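# Load a motor housing can into the press nest

## Task

Pick up a single motor housing can from the steel tray on the robot's table and place it in the round nest beneath the press's raised ram on the same table. The can must sit open end up and be seated all the way down, and at the end neither gripper may be in contact with any can.

## Robot and tools

Robot: two six-joint arms, left_arm and right_arm, each with a two-finger parallel gripper. Their calibrated bases sit at about (-0.037, +0.323, 0) m for left_arm and (-0.034, -0.332, 0) m for right_arm, each turned slightly about z.

Frame: every hand position, orientation and target is in the scene frame. Its origin is at table-top height, halfway between the nominal arm bases. +x points out over the table, +z is up, and left_arm is on the +y side. Image left and right do not correspond to arm names. end_effector_position is in metres and marks the point between the finger pads, about 5 mm behind the tips. The fingers point along the gripper's +z axis and close along its y axis. Printed poses can be a few centimetres off, and more at long reach.

Rows: every motion command uses rows of 14 numbers, even when only one arm moves. The first 7 are left_arm and the next 7 are right_arm. Each block holds six absolute joint target angles in radians, in this order: waist, shoulder, elbow, forearm roll, wrist pitch, wrist roll. The seventh number is the gripper opening, from -1 (closed) to +1 (fully open).

Signs: waist, elbow and forearm roll have their signs flipped relative to the URDF, both in commands and in results. In command numbers the usable ranges are: waist -2.618 to 2.618, shoulder 0 to 3.14, elbow 0 to 2.967, forearm roll -1.745 to 1.745, wrist pitch -1.22 to 1.22, wrist roll -2.094 to 2.094. Real ends may differ by up to 0.014 rad. A target more than 0.014 rad beyond a range end, and farther out than the joint already is, gets the call refused. A line saying "joint sent to its limit" means a target was clipped at the joint's end.

Execution limits: the drive changes targets by at most 3 rad/s. Per control step, each target is kept within 0.963 rad of the measured angle. A step that would shift a gripper more than 70 mm gets scaled down. A clearance check holds back commands that would bring the arms too close together; this shows up as "joint command not followed".

execute_actions(actions, cameras): actions is a list of actions. Each action is a table of up to 15 rows, and each row runs for one 1/30 s step. A table shorter than 15 rows keeps repeating its last row until 15 steps have passed, so one action lasts 0.5 s. An empty list just returns the current state and images, including the scene number. cameras chooses which images come back: cam_low, cam_left_wrist or cam_right_wrist. Leaving it out, null or ["all"] gives all of them, [] gives none, and an unknown name makes the call invalid.

move(target, speed, blend, opening_speed, blocking, cameras): target is either one 14-number row of absolute joint angles or a list of up to 15 such rows, and all arms travel together toward it. speed is in rad/s, from 0.01 to 3 with a default of 0.5. It applies to the joint with the farthest to go, and you can give one value per target. blend is in radians and rounds off intermediate corners; the default 0 stops at each corner. opening_speed is the rate of change of the opening command, per second on the -1..1 scale, at least 0.2. blocking=false returns after about 0.5 s while the motion continues; a later move takes over from wherever the current path is. The whole move is limited to 10 s, and each path takes at least 0.5 s. Moves do not avoid obstacles or the other arm. The result line "move:" reports the outcome: done, off_target (resting more than 0.01 rad from target), moving, held or fault, plus limits=held if steps were withheld. done does not mean the gripper is free of contact. The opening in the first row is applied immediately. A changed opening in a later row is applied only once that row is reached and everything is at rest.

wait(seconds 0 to 10, cameras): lets time pass while each arm keeps its last command. stop(cameras): brakes a running move. zoom_image(camera, region [x0,y0,x1,y1] in pixels, at most 504x504): gives a close-up of that camera's latest image; all cameras are 896x504. read_manual(section): returns licence text only. finished_scene(scene): ends the current scene, scene 1 to 3, and cannot be undone. Call it only after the can is seated and both grippers have let go of it.

Result lines: "Joint positions" gives one block per arm, six joints followed by the finger pad gap in metres (0.070 when fully open). "Joint targets" gives what the joints are currently being driven to; resend these values to hold an arm still. "Tool commands" lists the present opening commands. To leave a gripper unchanged, repeat its current value, because 0 is a half-open command. grip_measured uses the opening scale; to grip, command roughly 0.05 below the reading at first touch. Going from fully open to closed takes at least about 1 s. Joint torques are the full drive output, noisy and offset, with positive meaning toward a larger angle. Results from action calls also list step readings. The camera calibration gives K, distortion and T_world_to_cam for each camera. Wrist camera images can lag behind while the arm is moving.

Avoid the following: dropping the can; releasing it while it is still moving; fast impacts or pressing hard into the press, tray or table; contact between the arms, including one gripper closing on the other arm's fingers; and anything falling off the table. A contact torque at a joint's load limit (21.8 N m for the first three joints, 7.6 N m for the wrist joints, whose motors deliver only about 4 N m) stops that arm for 10 s. Motors heat up when holding loads, reaching far or pushing against something. At 65 °C a MOTOR HOT line appears, and at 80 °C the arm goes limp for 30 to 60 s. Loose objects can sometimes get nudged by outside disturbances.

Each tool is called after "Call:" in YAML: its name, and indented under it one key for each argument.

## Session

Call:
execute_actions:
  actions: []

Scene clock: 0.00 s.
left_arm: end_effector_position=(+0.1428, +0.4763, +0.1221) grip_measured=+1.00 end_effector_quat_wxyz=(+0.316, -0.431, +0.778, +0.329) | right_arm: end_effector_position=(+0.2503, -0.3015, +0.2107) grip_measured=+1.00 end_effector_quat_wxyz=(+0.500, +0.069, +0.851, -0.143)
Joint positions: left_arm=[0.211 1.194 0.389 -1.128 1.106 -1.847 0.07] | right_arm=[-0.805 1.084 0.594 1.24 1.024 1.578 0.07]
Joint torques (N m): no reading
Motor temperatures (°C): left_arm=[26 32 29 30 34 35] | right_arm=[35 31 29 35 32 30]
Joint targets: left_arm=[0.211 1.194 0.389 -1.128 1.106 -1.847] | right_arm=[-0.805 1.084 0.594 1.240 1.024 1.578]
Tool commands: left_gripper/opening=+1.0 right_gripper/opening=+1.0

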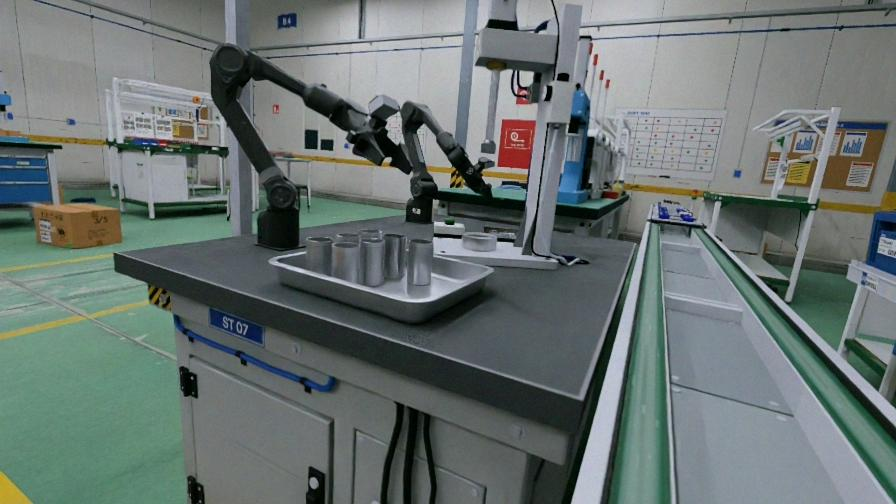

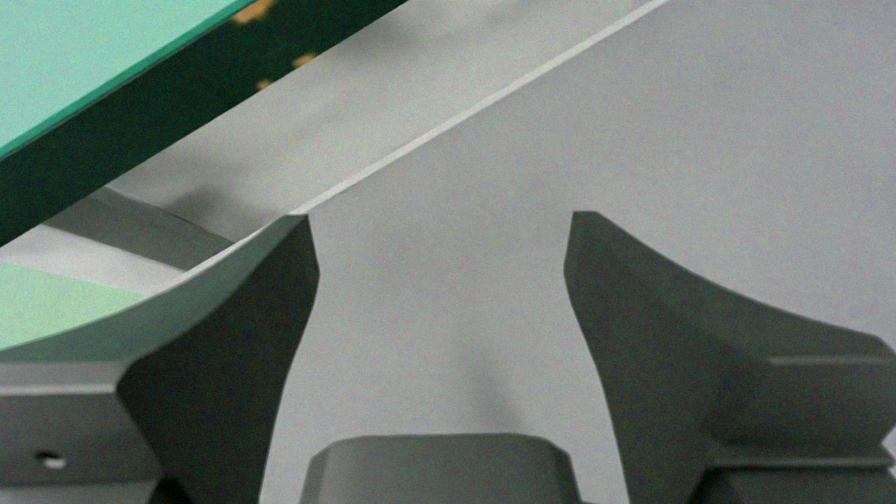

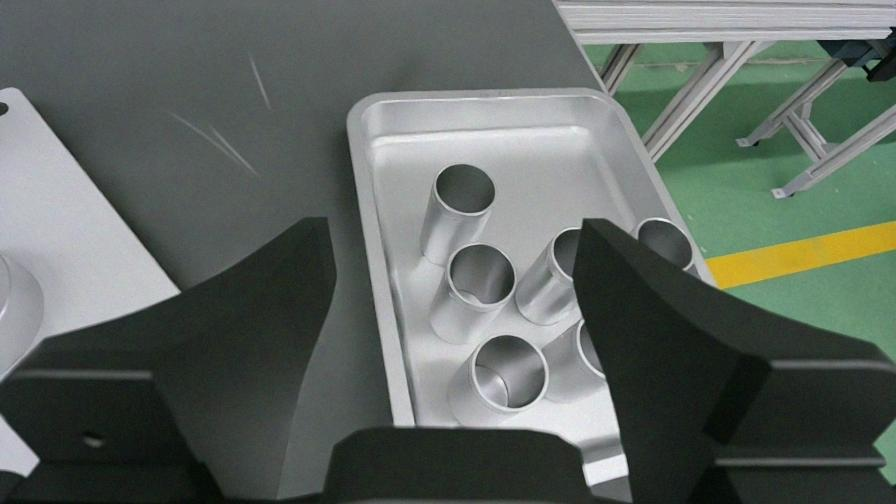

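Call:
zoom_image:
  camera: "cam_low"
  region: [240, 200, 620, 330]

Call:
zoom_image:
  camera: "cam_low"
  region: [400, 0, 640, 280]

Call:
zoom_image:
  camera: "cam_right_wrist"
  region: [340, 80, 720, 460]

Scaled by 1.326 from the camera's 896x504 image, which has a finer 1280x720 frame.

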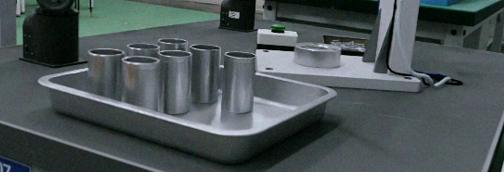

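Scaled by 1.800 from the camera's 896x504 image, which has a finer 1280x720 frame.

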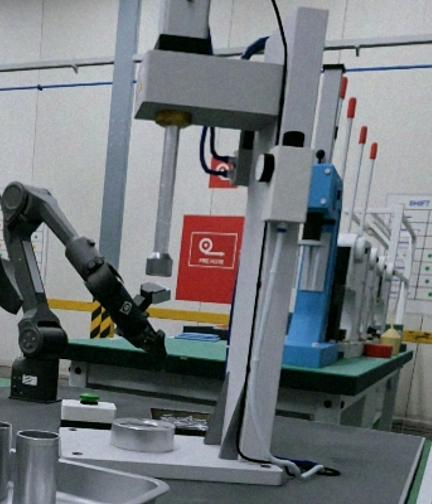

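Scaled by 1.326 from the camera's 896x504 image, which has a finer 1280x720 frame.

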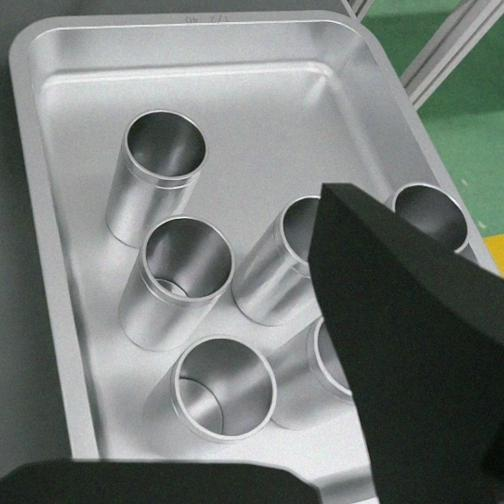

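Call:
move:
  target: [0.211,1.194,0.389,-1.128,1.106,-1.847,1,0.066,0.789,0.771,0,0.942,0,1]
  speed: 0.8

Scene clock: 41.77 s.
left_arm: end_effector_position=(+0.1428, +0.4763, +0.1221) grip_measured=+1.00 end_effector_quat_wxyz=(+0.316, -0.431, +0.778, +0.329) | right_arm: end_effector_position=(+0.1843, -0.3511, +0.2197) grip_measured=+1.00 end_effector_quat_wxyz=(+0.341, +0.042, +0.939, -0.015)
Joint positions: left_arm=[0.211 1.194 0.389 -1.128 1.106 -1.847 0.07] | right_arm=[0.067 0.789 0.771 -0.001 0.942 0 0.07]
Joint torques (N m): left_arm=[-1.02 -1.27 2.05 -0.91 0.56 -0.05] | right_arm=[-0.84 0.16 4.44 0.16 -1.09 0.2]
Joint targets: left_arm=[0.211 1.194 0.389 -1.128 1.106 -1.847] | right_arm=[0.066 0.789 0.771 0.000 0.942 0.000]
move: done
camera_calibration:
cam_right_wrist: T_world_to_cam=[[-0.0682299, -0.997639, -0.00782873, -0.335004], [-0.991692, 0.0686767, -0.108766, 0.233611], [0.109047, 0.000342598, -0.994037, 0.323542], [0, 0, 0, 1]] pos_world=[0.173532, -0.350367, 0.344399]

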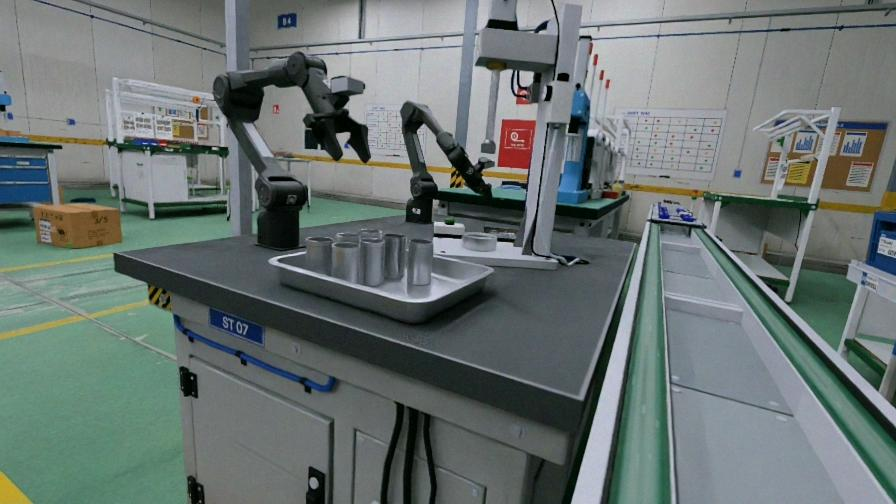

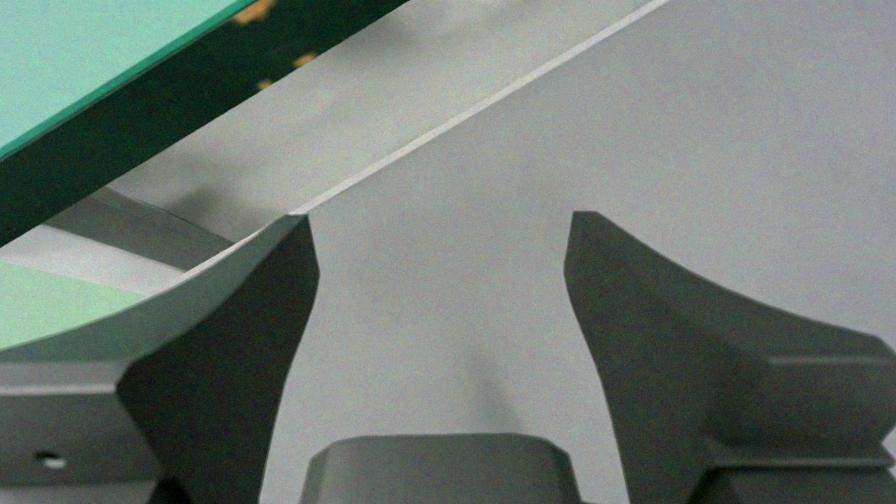

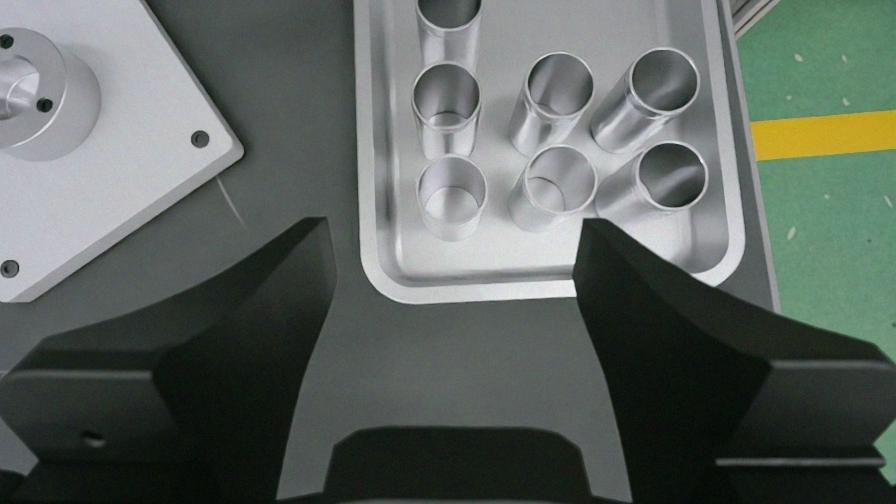

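Call:
move:
  target: [0.211,1.194,0.389,-1.128,1.106,-1.847,1,0.063,0.6924,0.0441,0,0.0499,0,0.6]
  speed: 0.8
  cameras: ["cam_right_wrist","cam_low"]

Scene clock: 55.03 s.
left_arm: end_effector_position=(+0.1428, +0.4763, +0.1221) grip_measured=+1.00 end_effector_quat_wxyz=(+0.316, -0.431, +0.778, +0.329) | right_arm: end_effector_position=(+0.1776, -0.3499, +0.0905) grip_measured=+0.60 end_effector_quat_wxyz=(+0.461, +0.038, +0.886, -0.019)
Joint positions: left_arm=[0.211 1.194 0.389 -1.128 1.106 -1.847 0.07] | right_arm=[0.063 0.692 0.043 -0.001 0.049 0 0.056]
Joint torques (N m): left_arm=[-0.96 -1.32 2.07 -0.8 0.52 0.01] | right_arm=[-0.92 0.47 4.63 0.09 -1.02 0.09]
Joint targets: left_arm=[0.211 1.194 0.389 -1.128 1.106 -1.847] | right_arm=[0.063 0.692 0.044 0.000 0.050 0.000]
move: done
camera_calibration:
cam_right_wrist: T_world_to_cam=[[-0.0640531, -0.997944, -0.00223359, -0.336595], [-0.930054, 0.0605068, -0.362406, 0.221906], [0.361796, -0.0211359, -0.932018, 0.1378], [0, 0, 0, 1]] pos_world=[0.134969, -0.346417, 0.208101]
Images, in order (width x height): cam_low 896x504, cam_right_wrist 896x504.

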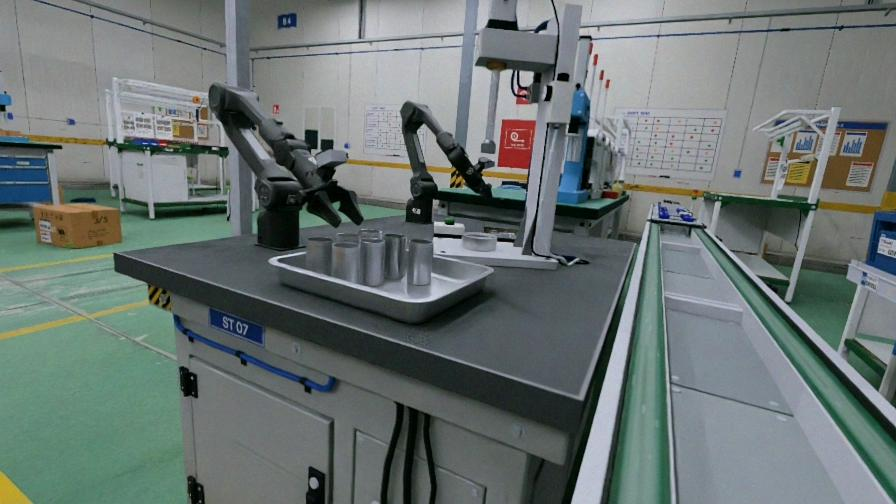

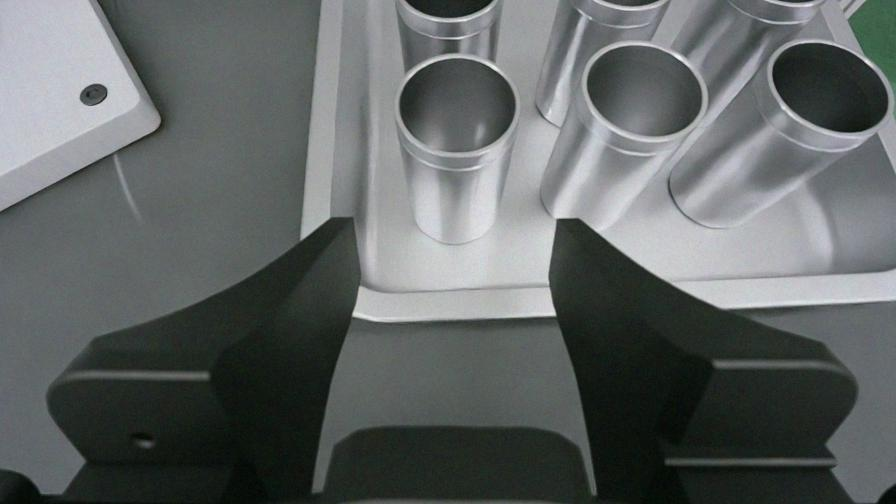

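Call:
move:
  target:
    - [0.211,1.194,0.389,-1.128,1.106,-1.847,1,0.065,1.0808,0.0300,0,-0.3544,0,0.6]
    - [0.211,1.194,0.389,-1.128,1.106,-1.847,1,0.065,1.430,0.0747,0,-0.6571,0,0.6]
  speed: 0.4
  blend: 0.1
  cameras: ["cam_right_wrist","cam_low"]

Call:
zoom_image:
  camera: "cam_low"
  region: [200, 100, 520, 330]

Scene clock: 61.83 s.
left_arm: end_effector_position=(+0.1428, +0.4763, +0.1221) grip_measured=+1.00 end_effector_quat_wxyz=(+0.316, -0.431, +0.778, +0.329) | right_arm: end_effector_position=(+0.2404, -0.3559, +0.0474) grip_measured=+0.60 end_effector_quat_wxyz=(+0.460, +0.039, +0.887, -0.020)
Joint positions: left_arm=[0.211 1.194 0.389 -1.128 1.106 -1.847 0.07] | right_arm=[0.065 1.432 0.074 -0.001 -0.658 0 0.056]
Joint torques (N m): left_arm=[-0.88 -1.38 2.1 -0.68 0.46 0.08] | right_arm=[-0.14 -2.16 2.18 -0.02 -1.03 0.14]
Joint targets: left_arm=[0.211 1.194 0.389 -1.128 1.106 -1.847] | right_arm=[0.065 1.430 0.075 0.000 -0.657 0.000]
move: done
camera_calibration:
cam_right_wrist: T_world_to_cam=[[-0.0662272, -0.997803, -0.00180391, -0.338034], [-0.930411, 0.0624072, -0.361165, 0.265804], [0.360484, -0.0222405, -0.9325, 0.0747576], [0, 0, 0, 1]] pos_world=[0.197971, -0.352216, 0.165101]
Images, in order (width x height): cam_low 896x504, cam_right_wrist 896x504.

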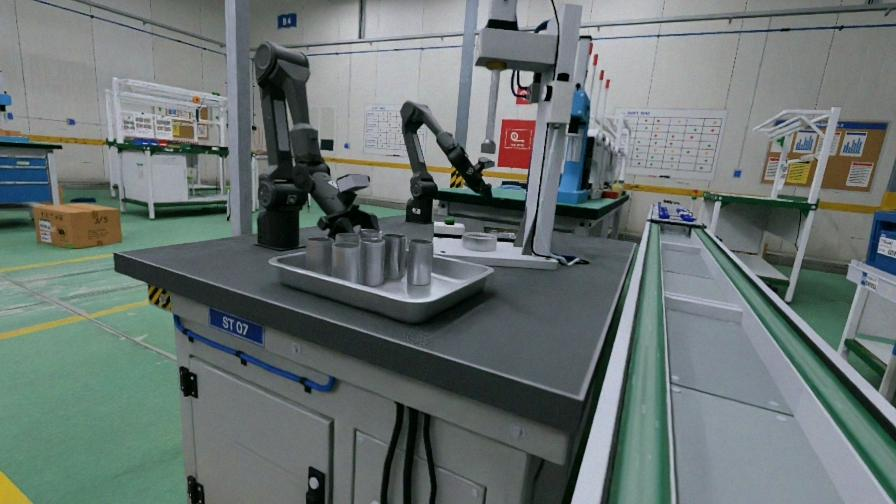

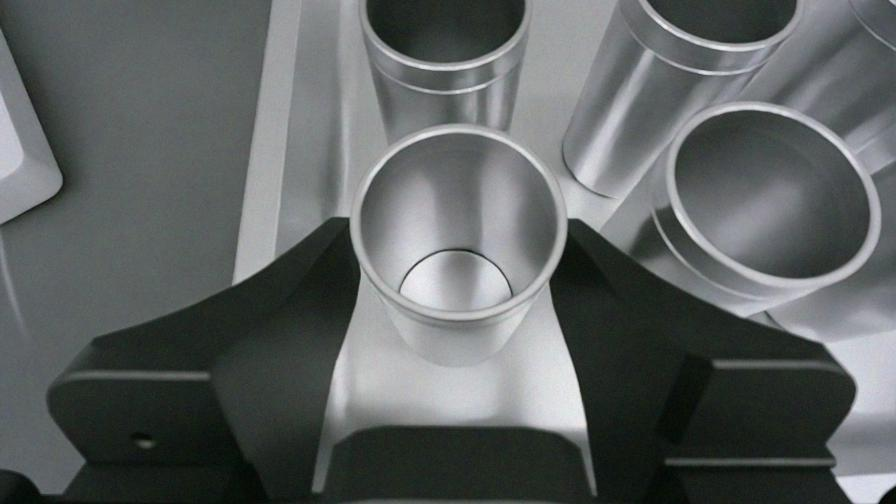

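Scaled by 1.575 from the camera's 896x504 image, which has a finer 1280x720 frame.

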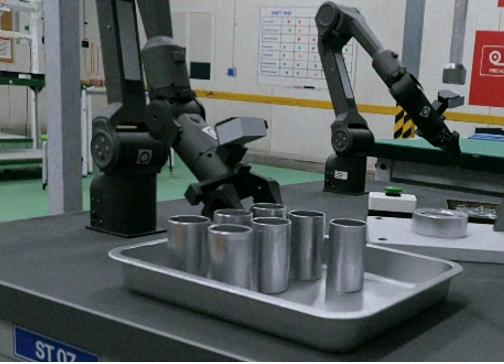

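Call:
move:
  target: [0.211,1.194,0.389,-1.128,1.106,-1.847,1,0.065,1.430,0.0747,0,-0.6571,0,0.16]
  opening_speed: 0.5
  cameras: ["cam_right_wrist"]

Scene clock: 64.90 s.
left_arm: end_effector_position=(+0.1428, +0.4763, +0.1221) grip_measured=+1.00 end_effector_quat_wxyz=(+0.316, -0.431, +0.778, +0.329) | right_arm: end_effector_position=(+0.2405, -0.3559, +0.0479) grip_measured=+0.29 end_effector_quat_wxyz=(+0.461, +0.039, +0.886, -0.020)
Joint positions: left_arm=[0.211 1.194 0.389 -1.128 1.106 -1.847 0.07] | right_arm=[0.065 1.43 0.074 -0.001 -0.658 0 0.045]
Joint torques (N m): left_arm=[-0.85 -1.42 2.13 -0.6 0.46 0.12] | right_arm=[-0.3 -2.04 1.08 0.03 -1.08 0.13]
Joint targets: left_arm=[0.211 1.194 0.389 -1.128 1.106 -1.847] | right_arm=[0.065 1.430 0.075 0.000 -0.657 0.000]
move: done
camera_calibration:
cam_right_wrist: T_world_to_cam=[[-0.0661629, -0.997807, -0.00179377, -0.338055], [-0.929764, 0.0623034, -0.362847, 0.265966], [0.362163, -0.0223392, -0.931847, 0.074693], [0, 0, 0, 1]] pos_world=[0.197868, -0.352216, 0.165501]
Images, in order (width x height): cam_right_wrist 896x504.

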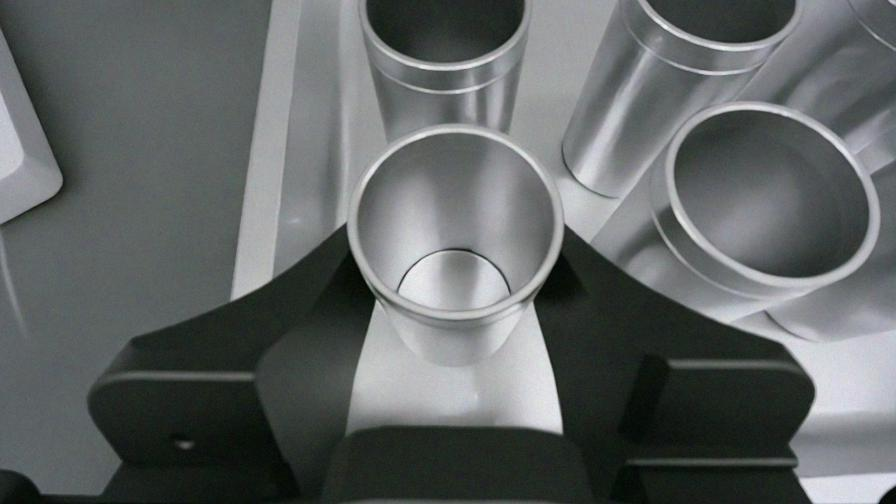

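Call:
move:
  target:
    - [0.211,1.194,0.389,-1.128,1.106,-1.847,1,0.065,1.2875,0.1134,0,-0.4759,0,0.2]
    - [0.211,1.194,0.389,-1.128,1.106,-1.847,1,0.065,1.1628,0.1638,0,-0.3008,0,0.2]
    - [0.211,1.194,0.389,-1.128,1.106,-1.847,1,0.03,0.9982,0.2757,0,-0.0243,0,0.2]
    - [0.211,1.194,0.389,-1.128,1.106,-1.847,1,-0.15,1.02,0.32,0,-0.0243,0,0.2]
    - [0.211,1.194,0.389,-1.128,1.106,-1.847,1,-0.586,1.4426,0.5902,0,-0.1542,0,0.2]
  speed: [0.2,0.3,0.3,0.4,0.5]
  blend: [0.03,0.03,0.05,0.05,0]
  cameras: ["cam_right_wrist","cam_low"]

Call:
zoom_image:
  camera: "cam_low"
  region: [380, 100, 640, 290]

Scene clock: 75.50 s.
left_arm: end_effector_position=(+0.1428, +0.4763, +0.1221) grip_measured=+1.00 end_effector_quat_wxyz=(+0.316, -0.431, +0.778, +0.329) | right_arm: end_effector_position=(+0.2868, -0.1280, +0.1231) grip_measured=+0.29 end_effector_quat_wxyz=(+0.444, -0.248, +0.852, +0.129)
Joint positions: left_arm=[0.211 1.194 0.389 -1.128 1.106 -1.847 0.07] | right_arm=[-0.587 1.444 0.592 0 -0.155 0 0.045]
Joint torques (N m): left_arm=[-0.75 -1.52 2.17 -0.5 0.49 0.11] | right_arm=[-0.12 -3.69 3.24 0.07 -1.35 0.17]
Joint targets: left_arm=[0.211 1.194 0.389 -1.128 1.106 -1.847] | right_arm=[-0.586 1.443 0.590 0.000 -0.154 0.000]
move: done
camera_calibration:
cam_right_wrist: T_world_to_cam=[[0.553814, -0.832639, -0.0014941, -0.264232], [-0.776003, -0.515492, -0.363439, 0.204029], [0.301843, 0.202437, -0.931617, 0.179091], [0, 0, 0, 1]] pos_world=[0.250605, -0.15109, 0.240601]
Images, in order (width x height): cam_low 896x504, cam_right_wrist 896x504.

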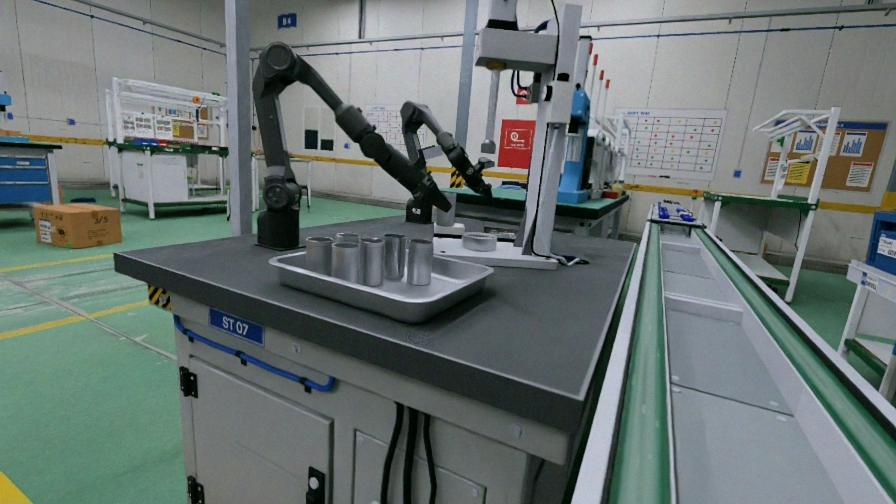

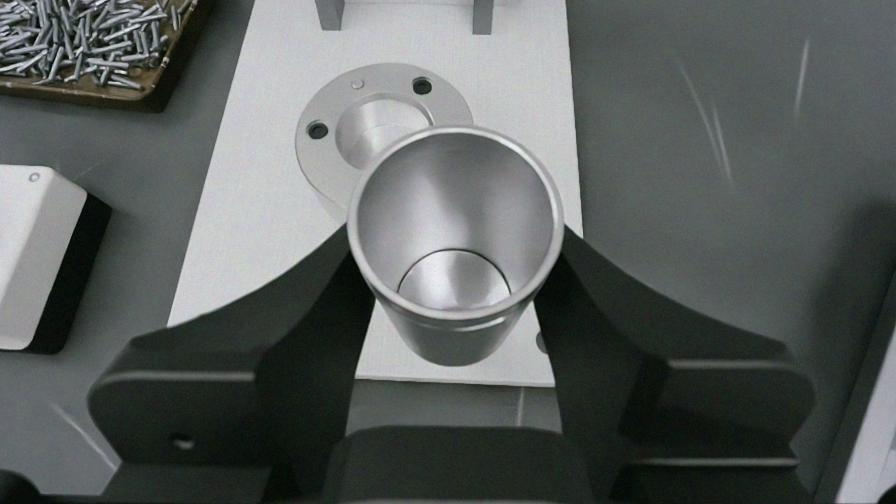

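Scaled by 1.938 from the camera's 896x504 image, which has a finer 1280x720 frame.

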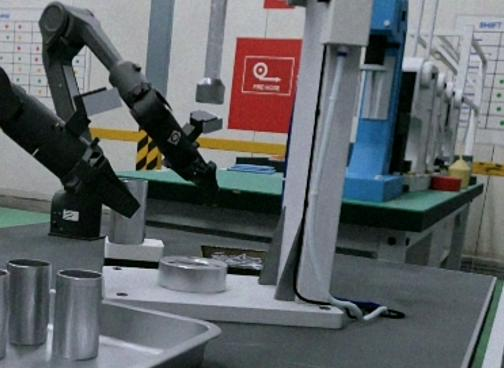

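Call:
zoom_image:
  camera: "cam_right_wrist"
  region: [270, 40, 510, 220]

Scaled by 2.100 from the camera's 896x504 image, which has a finer 1280x720 frame.

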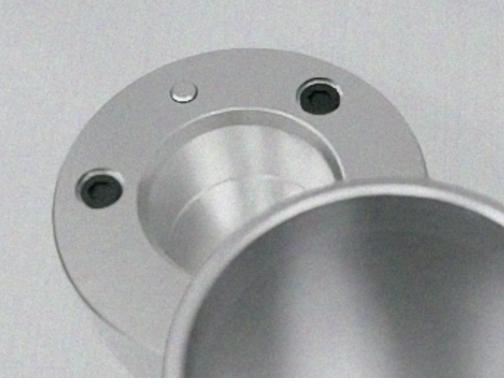

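Call:
move:
  target: [0.211,1.194,0.389,-1.128,1.106,-1.847,1,-0.664,1.3331,0.4881,0,-0.1468,0,0.2]
  speed: 0.4
  cameras: ["cam_right_wrist","cam_low"]

Call:
zoom_image:
  camera: "cam_right_wrist"
  region: [340, 0, 580, 180]

Call:
zoom_image:
  camera: "cam_low"
  region: [420, 120, 580, 290]

Scene clock: 90.67 s.
left_arm: end_effector_position=(+0.1428, +0.4763, +0.1221) grip_measured=+1.00 end_effector_quat_wxyz=(+0.316, -0.431, +0.778, +0.329) | right_arm: end_effector_position=(+0.2452, -0.1224, +0.1225) grip_measured=+0.29 end_effector_quat_wxyz=(+0.438, -0.281, +0.842, +0.146)
Joint positions: left_arm=[0.211 1.194 0.389 -1.128 1.106 -1.847 0.07] | right_arm=[-0.665 1.332 0.486 0 -0.146 0 0.045]
Joint torques (N m): left_arm=[-0.71 -1.57 2.19 -0.5 0.5 0.1] | right_arm=[-0.12 -2.09 4.7 -0.07 -1.55 0.16]
Joint targets: left_arm=[0.211 1.194 0.389 -1.128 1.106 -1.847] | right_arm=[-0.664 1.333 0.488 0.000 -0.147 0.000]
move: done
camera_calibration:
cam_right_wrist: T_world_to_cam=[[0.616632, -0.78725, -0.00159098, -0.246308], [-0.734246, -0.574385, -0.361891, 0.156829], [0.283984, 0.224322, -0.932219, 0.197205], [0, 0, 0, 1]] pos_world=[0.211029, -0.148063, 0.240201]
Images, in order (width x height): cam_low 896x504, cam_right_wrist 896x504.

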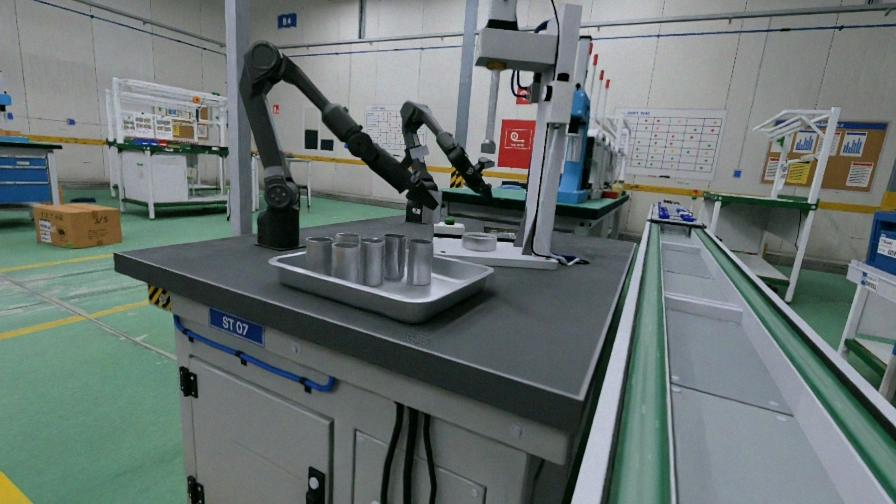

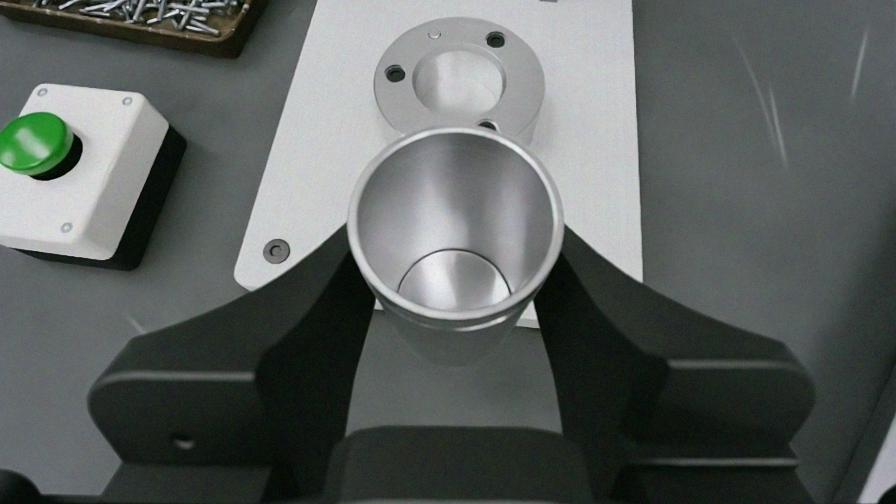

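Scaled by 2.100 from the camera's 896x504 image, which has a finer 1280x720 frame.

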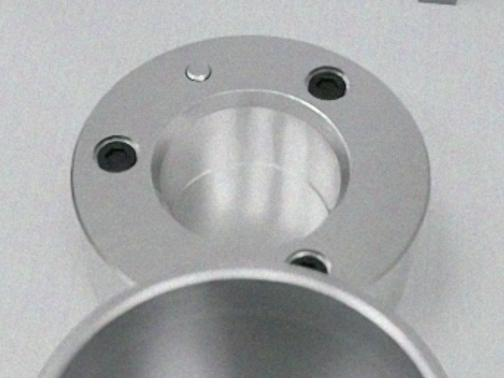

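Scaled by 2.965 from the camera's 896x504 image, which has a finer 1280x720 frame.

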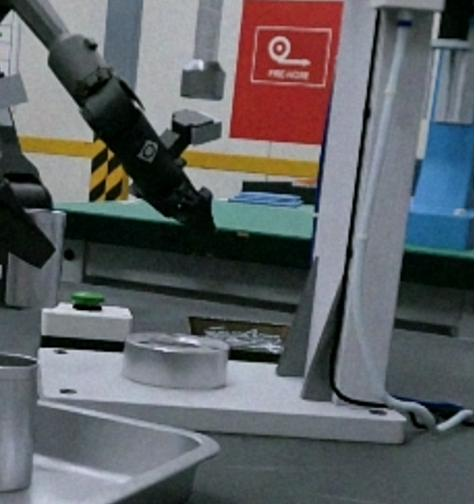

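Call:
move:
  target: [0.211,1.194,0.389,-1.128,1.106,-1.847,1,-0.661,1.7627,0.9312,0,-0.1333,0,0.2]
  speed: 0.3
  cameras: ["cam_right_wrist","cam_low"]

Call:
zoom_image:
  camera: "cam_right_wrist"
  region: [330, 250, 580, 440]

Call:
zoom_image:
  camera: "cam_low"
  region: [420, 120, 580, 290]

Scene clock: 100.83 s.
left_arm: end_effector_position=(+0.1428, +0.4763, +0.1221) grip_measured=+1.00 end_effector_quat_wxyz=(+0.316, -0.431, +0.778, +0.329) | right_arm: end_effector_position=(+0.3455, -0.0494, +0.1122) grip_measured=+0.29 end_effector_quat_wxyz=(+0.439, -0.279, +0.842, +0.145)
Joint positions: left_arm=[0.211 1.194 0.389 -1.128 1.106 -1.847 0.07] | right_arm=[-0.661 1.764 0.933 0 -0.134 0 0.045]
Joint torques (N m): left_arm=[-0.65 -1.62 2.22 -0.51 0.52 0.08] | right_arm=[-0.08 -5.87 3.18 0 -1.32 0.13]
Joint targets: left_arm=[0.211 1.194 0.389 -1.128 1.106 -1.847] | right_arm=[-0.661 1.763 0.931 0.000 -0.133 0.000]
move: done
camera_calibration:
cam_right_wrist: T_world_to_cam=[[0.613863, -0.789411, -0.00148772, -0.249843], [-0.735562, -0.571303, -0.364089, 0.269523], [0.286566, 0.224595, -0.931363, 0.141666], [0, 0, 0, 1]] pos_world=[0.311024, -0.0750671, 0.229701]
Images, in order (width x height): cam_low 896x504, cam_right_wrist 896x504.

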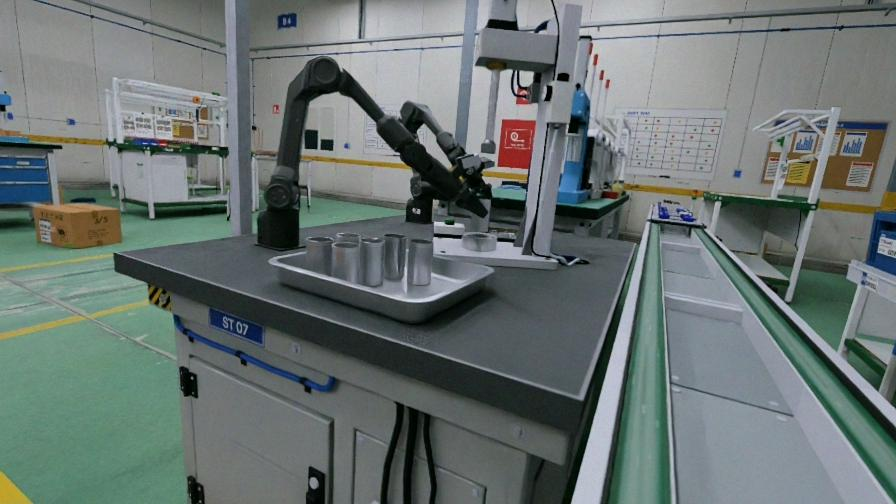

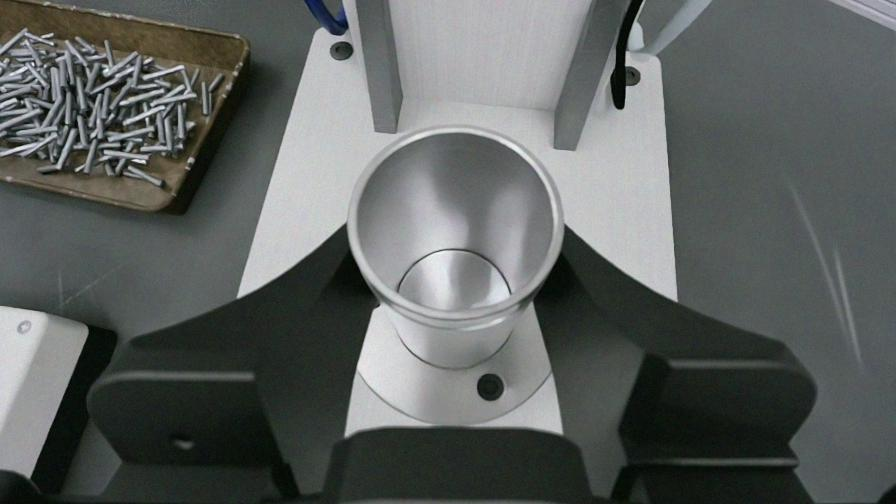

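Scaled by 2.016 from the camera's 896x504 image, which has a finer 1280x720 frame.

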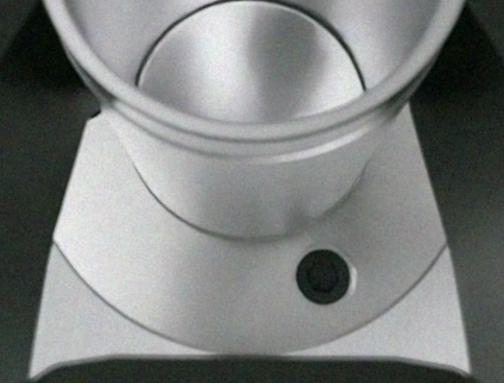

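Scaled by 2.965 from the camera's 896x504 image, which has a finer 1280x720 frame.

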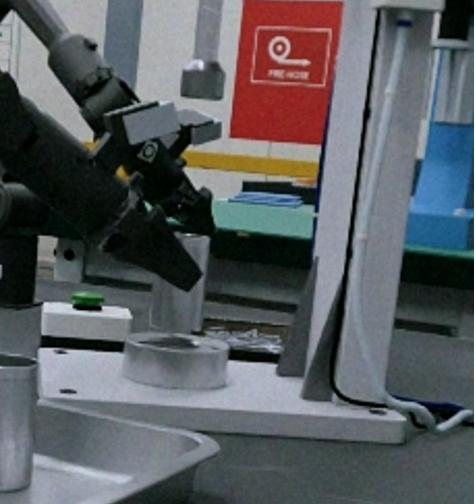

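Call:
zoom_image:
  camera: "cam_low"
  region: [450, 190, 510, 260]

Call:
zoom_image:
  camera: "cam_right_wrist"
  region: [380, 310, 530, 440]

Scaled by 7.200 from the camera's 896x504 image, which has a finer 1280x720 frame.

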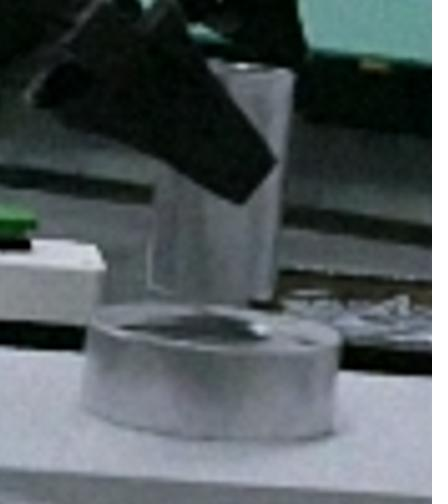

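Scaled by 3.360 from the camera's 896x504 image, which has a finer 1280x720 frame.

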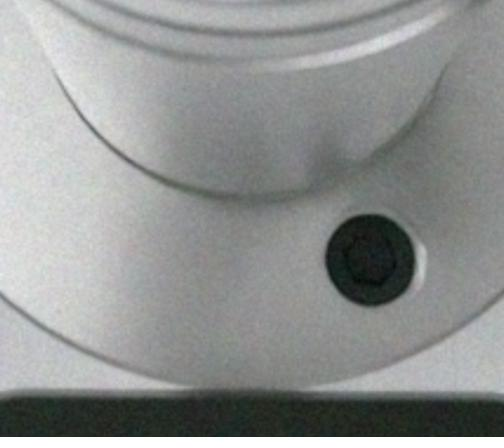

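Call:
move:
  target: [0.211,1.194,0.389,-1.128,1.106,-1.847,1,-0.662,1.7958,0.9299,0,-0.1677,0,0.2]
  speed: 0.1
  cameras: ["cam_right_wrist","cam_low"]

Call:
zoom_image:
  camera: "cam_right_wrist"
  region: [330, 250, 580, 440]

Call:
zoom_image:
  camera: "cam_low"
  region: [450, 190, 510, 260]

Scene clock: 115.93 s.
left_arm: end_effector_position=(+0.1428, +0.4763, +0.1221) grip_measured=+1.00 end_effector_quat_wxyz=(+0.316, -0.431, +0.778, +0.329) | right_arm: end_effector_position=(+0.3479, -0.0475, +0.1020) grip_measured=+0.29 end_effector_quat_wxyz=(+0.439, -0.279, +0.842, +0.145)
Joint positions: left_arm=[0.211 1.194 0.389 -1.128 1.106 -1.847 0.07] | right_arm=[-0.661 1.796 0.931 0 -0.168 0 0.045]
Joint torques (N m): left_arm=[-0.57 -1.69 2.26 -0.53 0.54 0.06] | right_arm=[-0.75 -5.4 3.17 0.1 -1.47 0.1]
Joint targets: left_arm=[0.211 1.194 0.389 -1.128 1.106 -1.847] | right_arm=[-0.662 1.796 0.930 0.000 -0.168 0.000]
move: done
camera_calibration:
cam_right_wrist: T_world_to_cam=[[0.613903, -0.78938, -0.00152424, -0.249895], [-0.735765, -0.571504, -0.363364, 0.268661], [0.285961, 0.224191, -0.931646, 0.131338], [0, 0, 0, 1]] pos_world=[0.313526, -0.0731661, 0.219601]
Images, in order (width x height): cam_low 896x504, cam_right_wrist 896x504.

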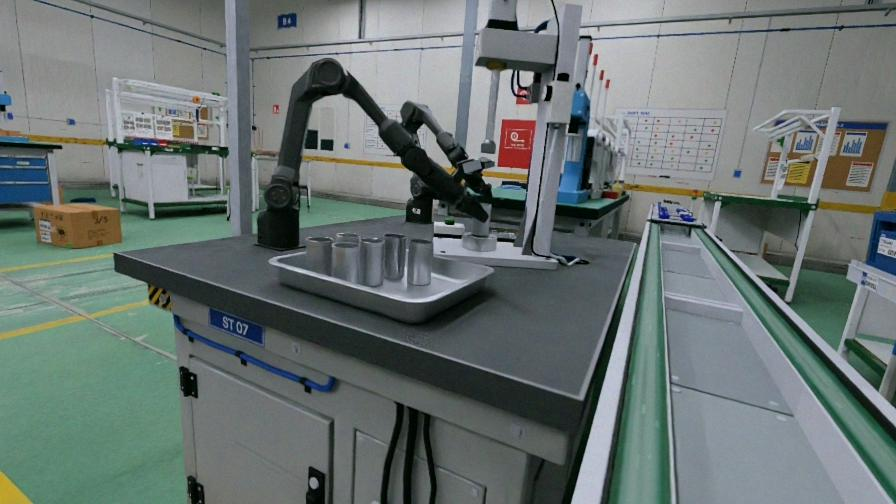

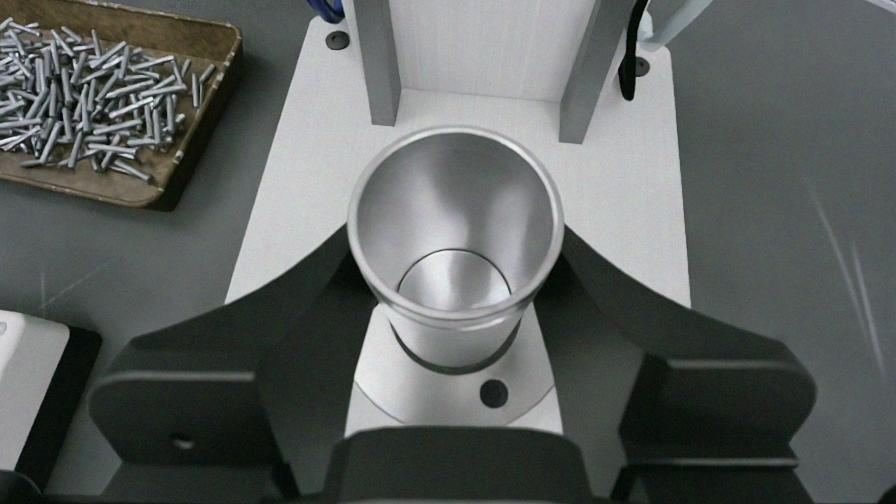

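Scaled by 2.016 from the camera's 896x504 image, which has a finer 1280x720 frame.

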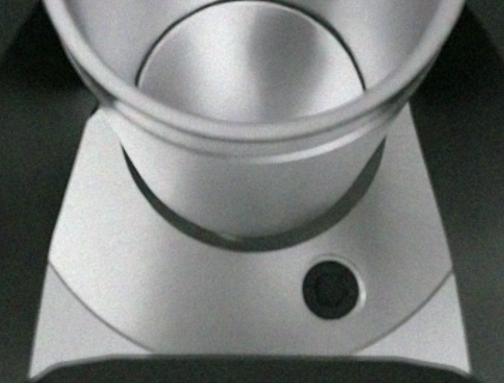

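Scaled by 7.200 from the camera's 896x504 image, which has a finer 1280x720 frame.

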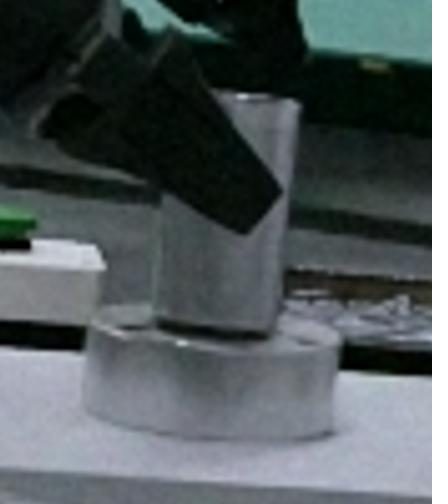

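Call:
zoom_image:
  camera: "cam_right_wrist"
  region: [380, 310, 530, 390]

Call:
zoom_image:
  camera: "cam_low"
  region: [456, 215, 504, 255]

Scaled by 3.360 from the camera's 896x504 image, which has a finer 1280x720 frame.

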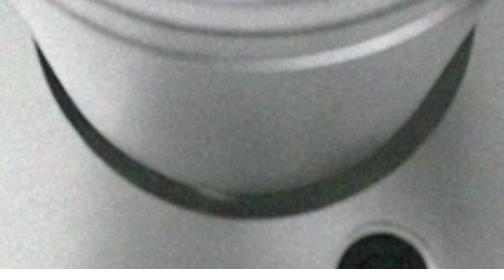

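Scaled by 10.500 from the camera's 896x504 image, which has a finer 1280x720 frame.

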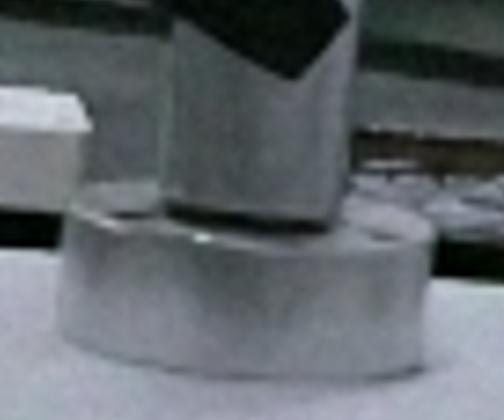

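Call:
move:
  target: [0.211,1.194,0.389,-1.128,1.106,-1.847,1,-0.661,1.8213,0.9167,0,-0.2063,0,0.2]
  speed: 0.08
  cameras: ["cam_right_wrist","cam_low"]

Call:
zoom_image:
  camera: "cam_right_wrist"
  region: [380, 310, 530, 390]

Call:
zoom_image:
  camera: "cam_low"
  region: [450, 190, 510, 260]

Scene clock: 125.30 s.
left_arm: end_effector_position=(+0.1428, +0.4763, +0.1221) grip_measured=+1.00 end_effector_quat_wxyz=(+0.316, -0.431, +0.778, +0.329) | right_arm: end_effector_position=(+0.3482, -0.0473, +0.0918) grip_measured=+0.29 end_effector_quat_wxyz=(+0.439, -0.279, +0.842, +0.145)
Joint positions: left_arm=[0.211 1.194 0.389 -1.128 1.106 -1.847 0.07] | right_arm=[-0.661 1.822 0.917 0 -0.207 0 0.045]
Joint torques (N m): left_arm=[-0.53 -1.73 2.28 -0.54 0.55 0.05] | right_arm=[-0.81 -5 3.18 0.14 -1.21 0.15]
Joint targets: left_arm=[0.211 1.194 0.389 -1.128 1.106 -1.847] | right_arm=[-0.661 1.821 0.917 0.000 -0.206 0.000]
move: done
camera_calibration:
cam_right_wrist: T_world_to_cam=[[0.613853, -0.789419, -0.00152998, -0.249923], [-0.73584, -0.571486, -0.363241, 0.26529], [0.285875, 0.224103, -0.931694, 0.121735], [0, 0, 0, 1]] pos_world=[0.313826, -0.072966, 0.209401]
Images, in order (width x height): cam_low 896x504, cam_right_wrist 896x504.

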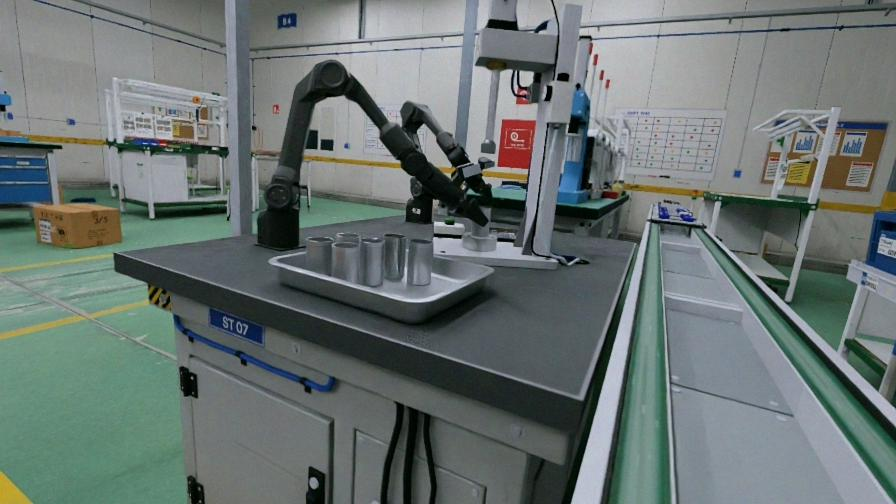

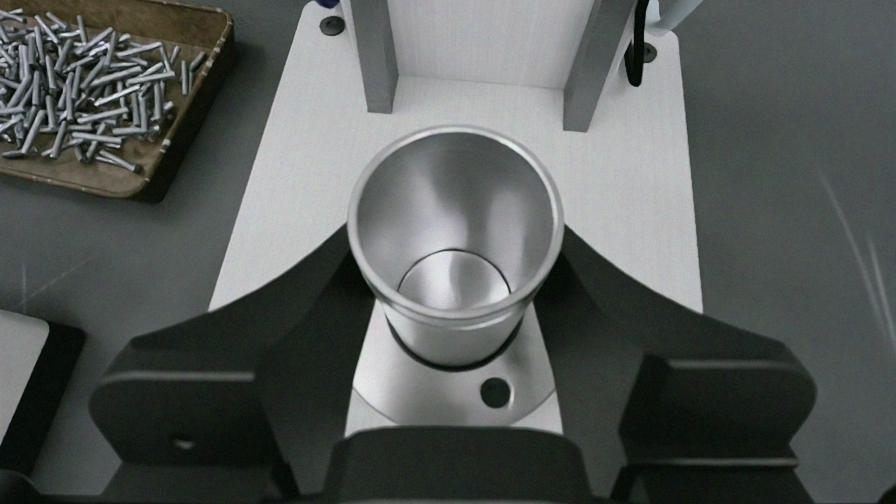

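Scaled by 3.360 from the camera's 896x504 image, which has a finer 1280x720 frame.

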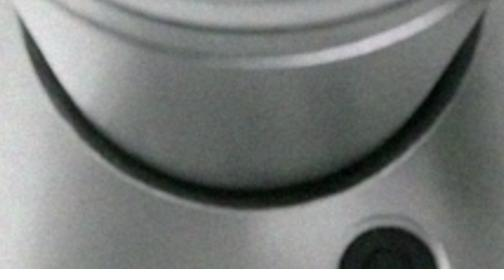

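Scaled by 7.200 from the camera's 896x504 image, which has a finer 1280x720 frame.

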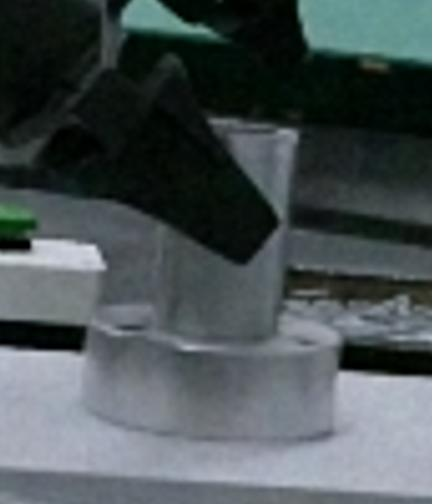

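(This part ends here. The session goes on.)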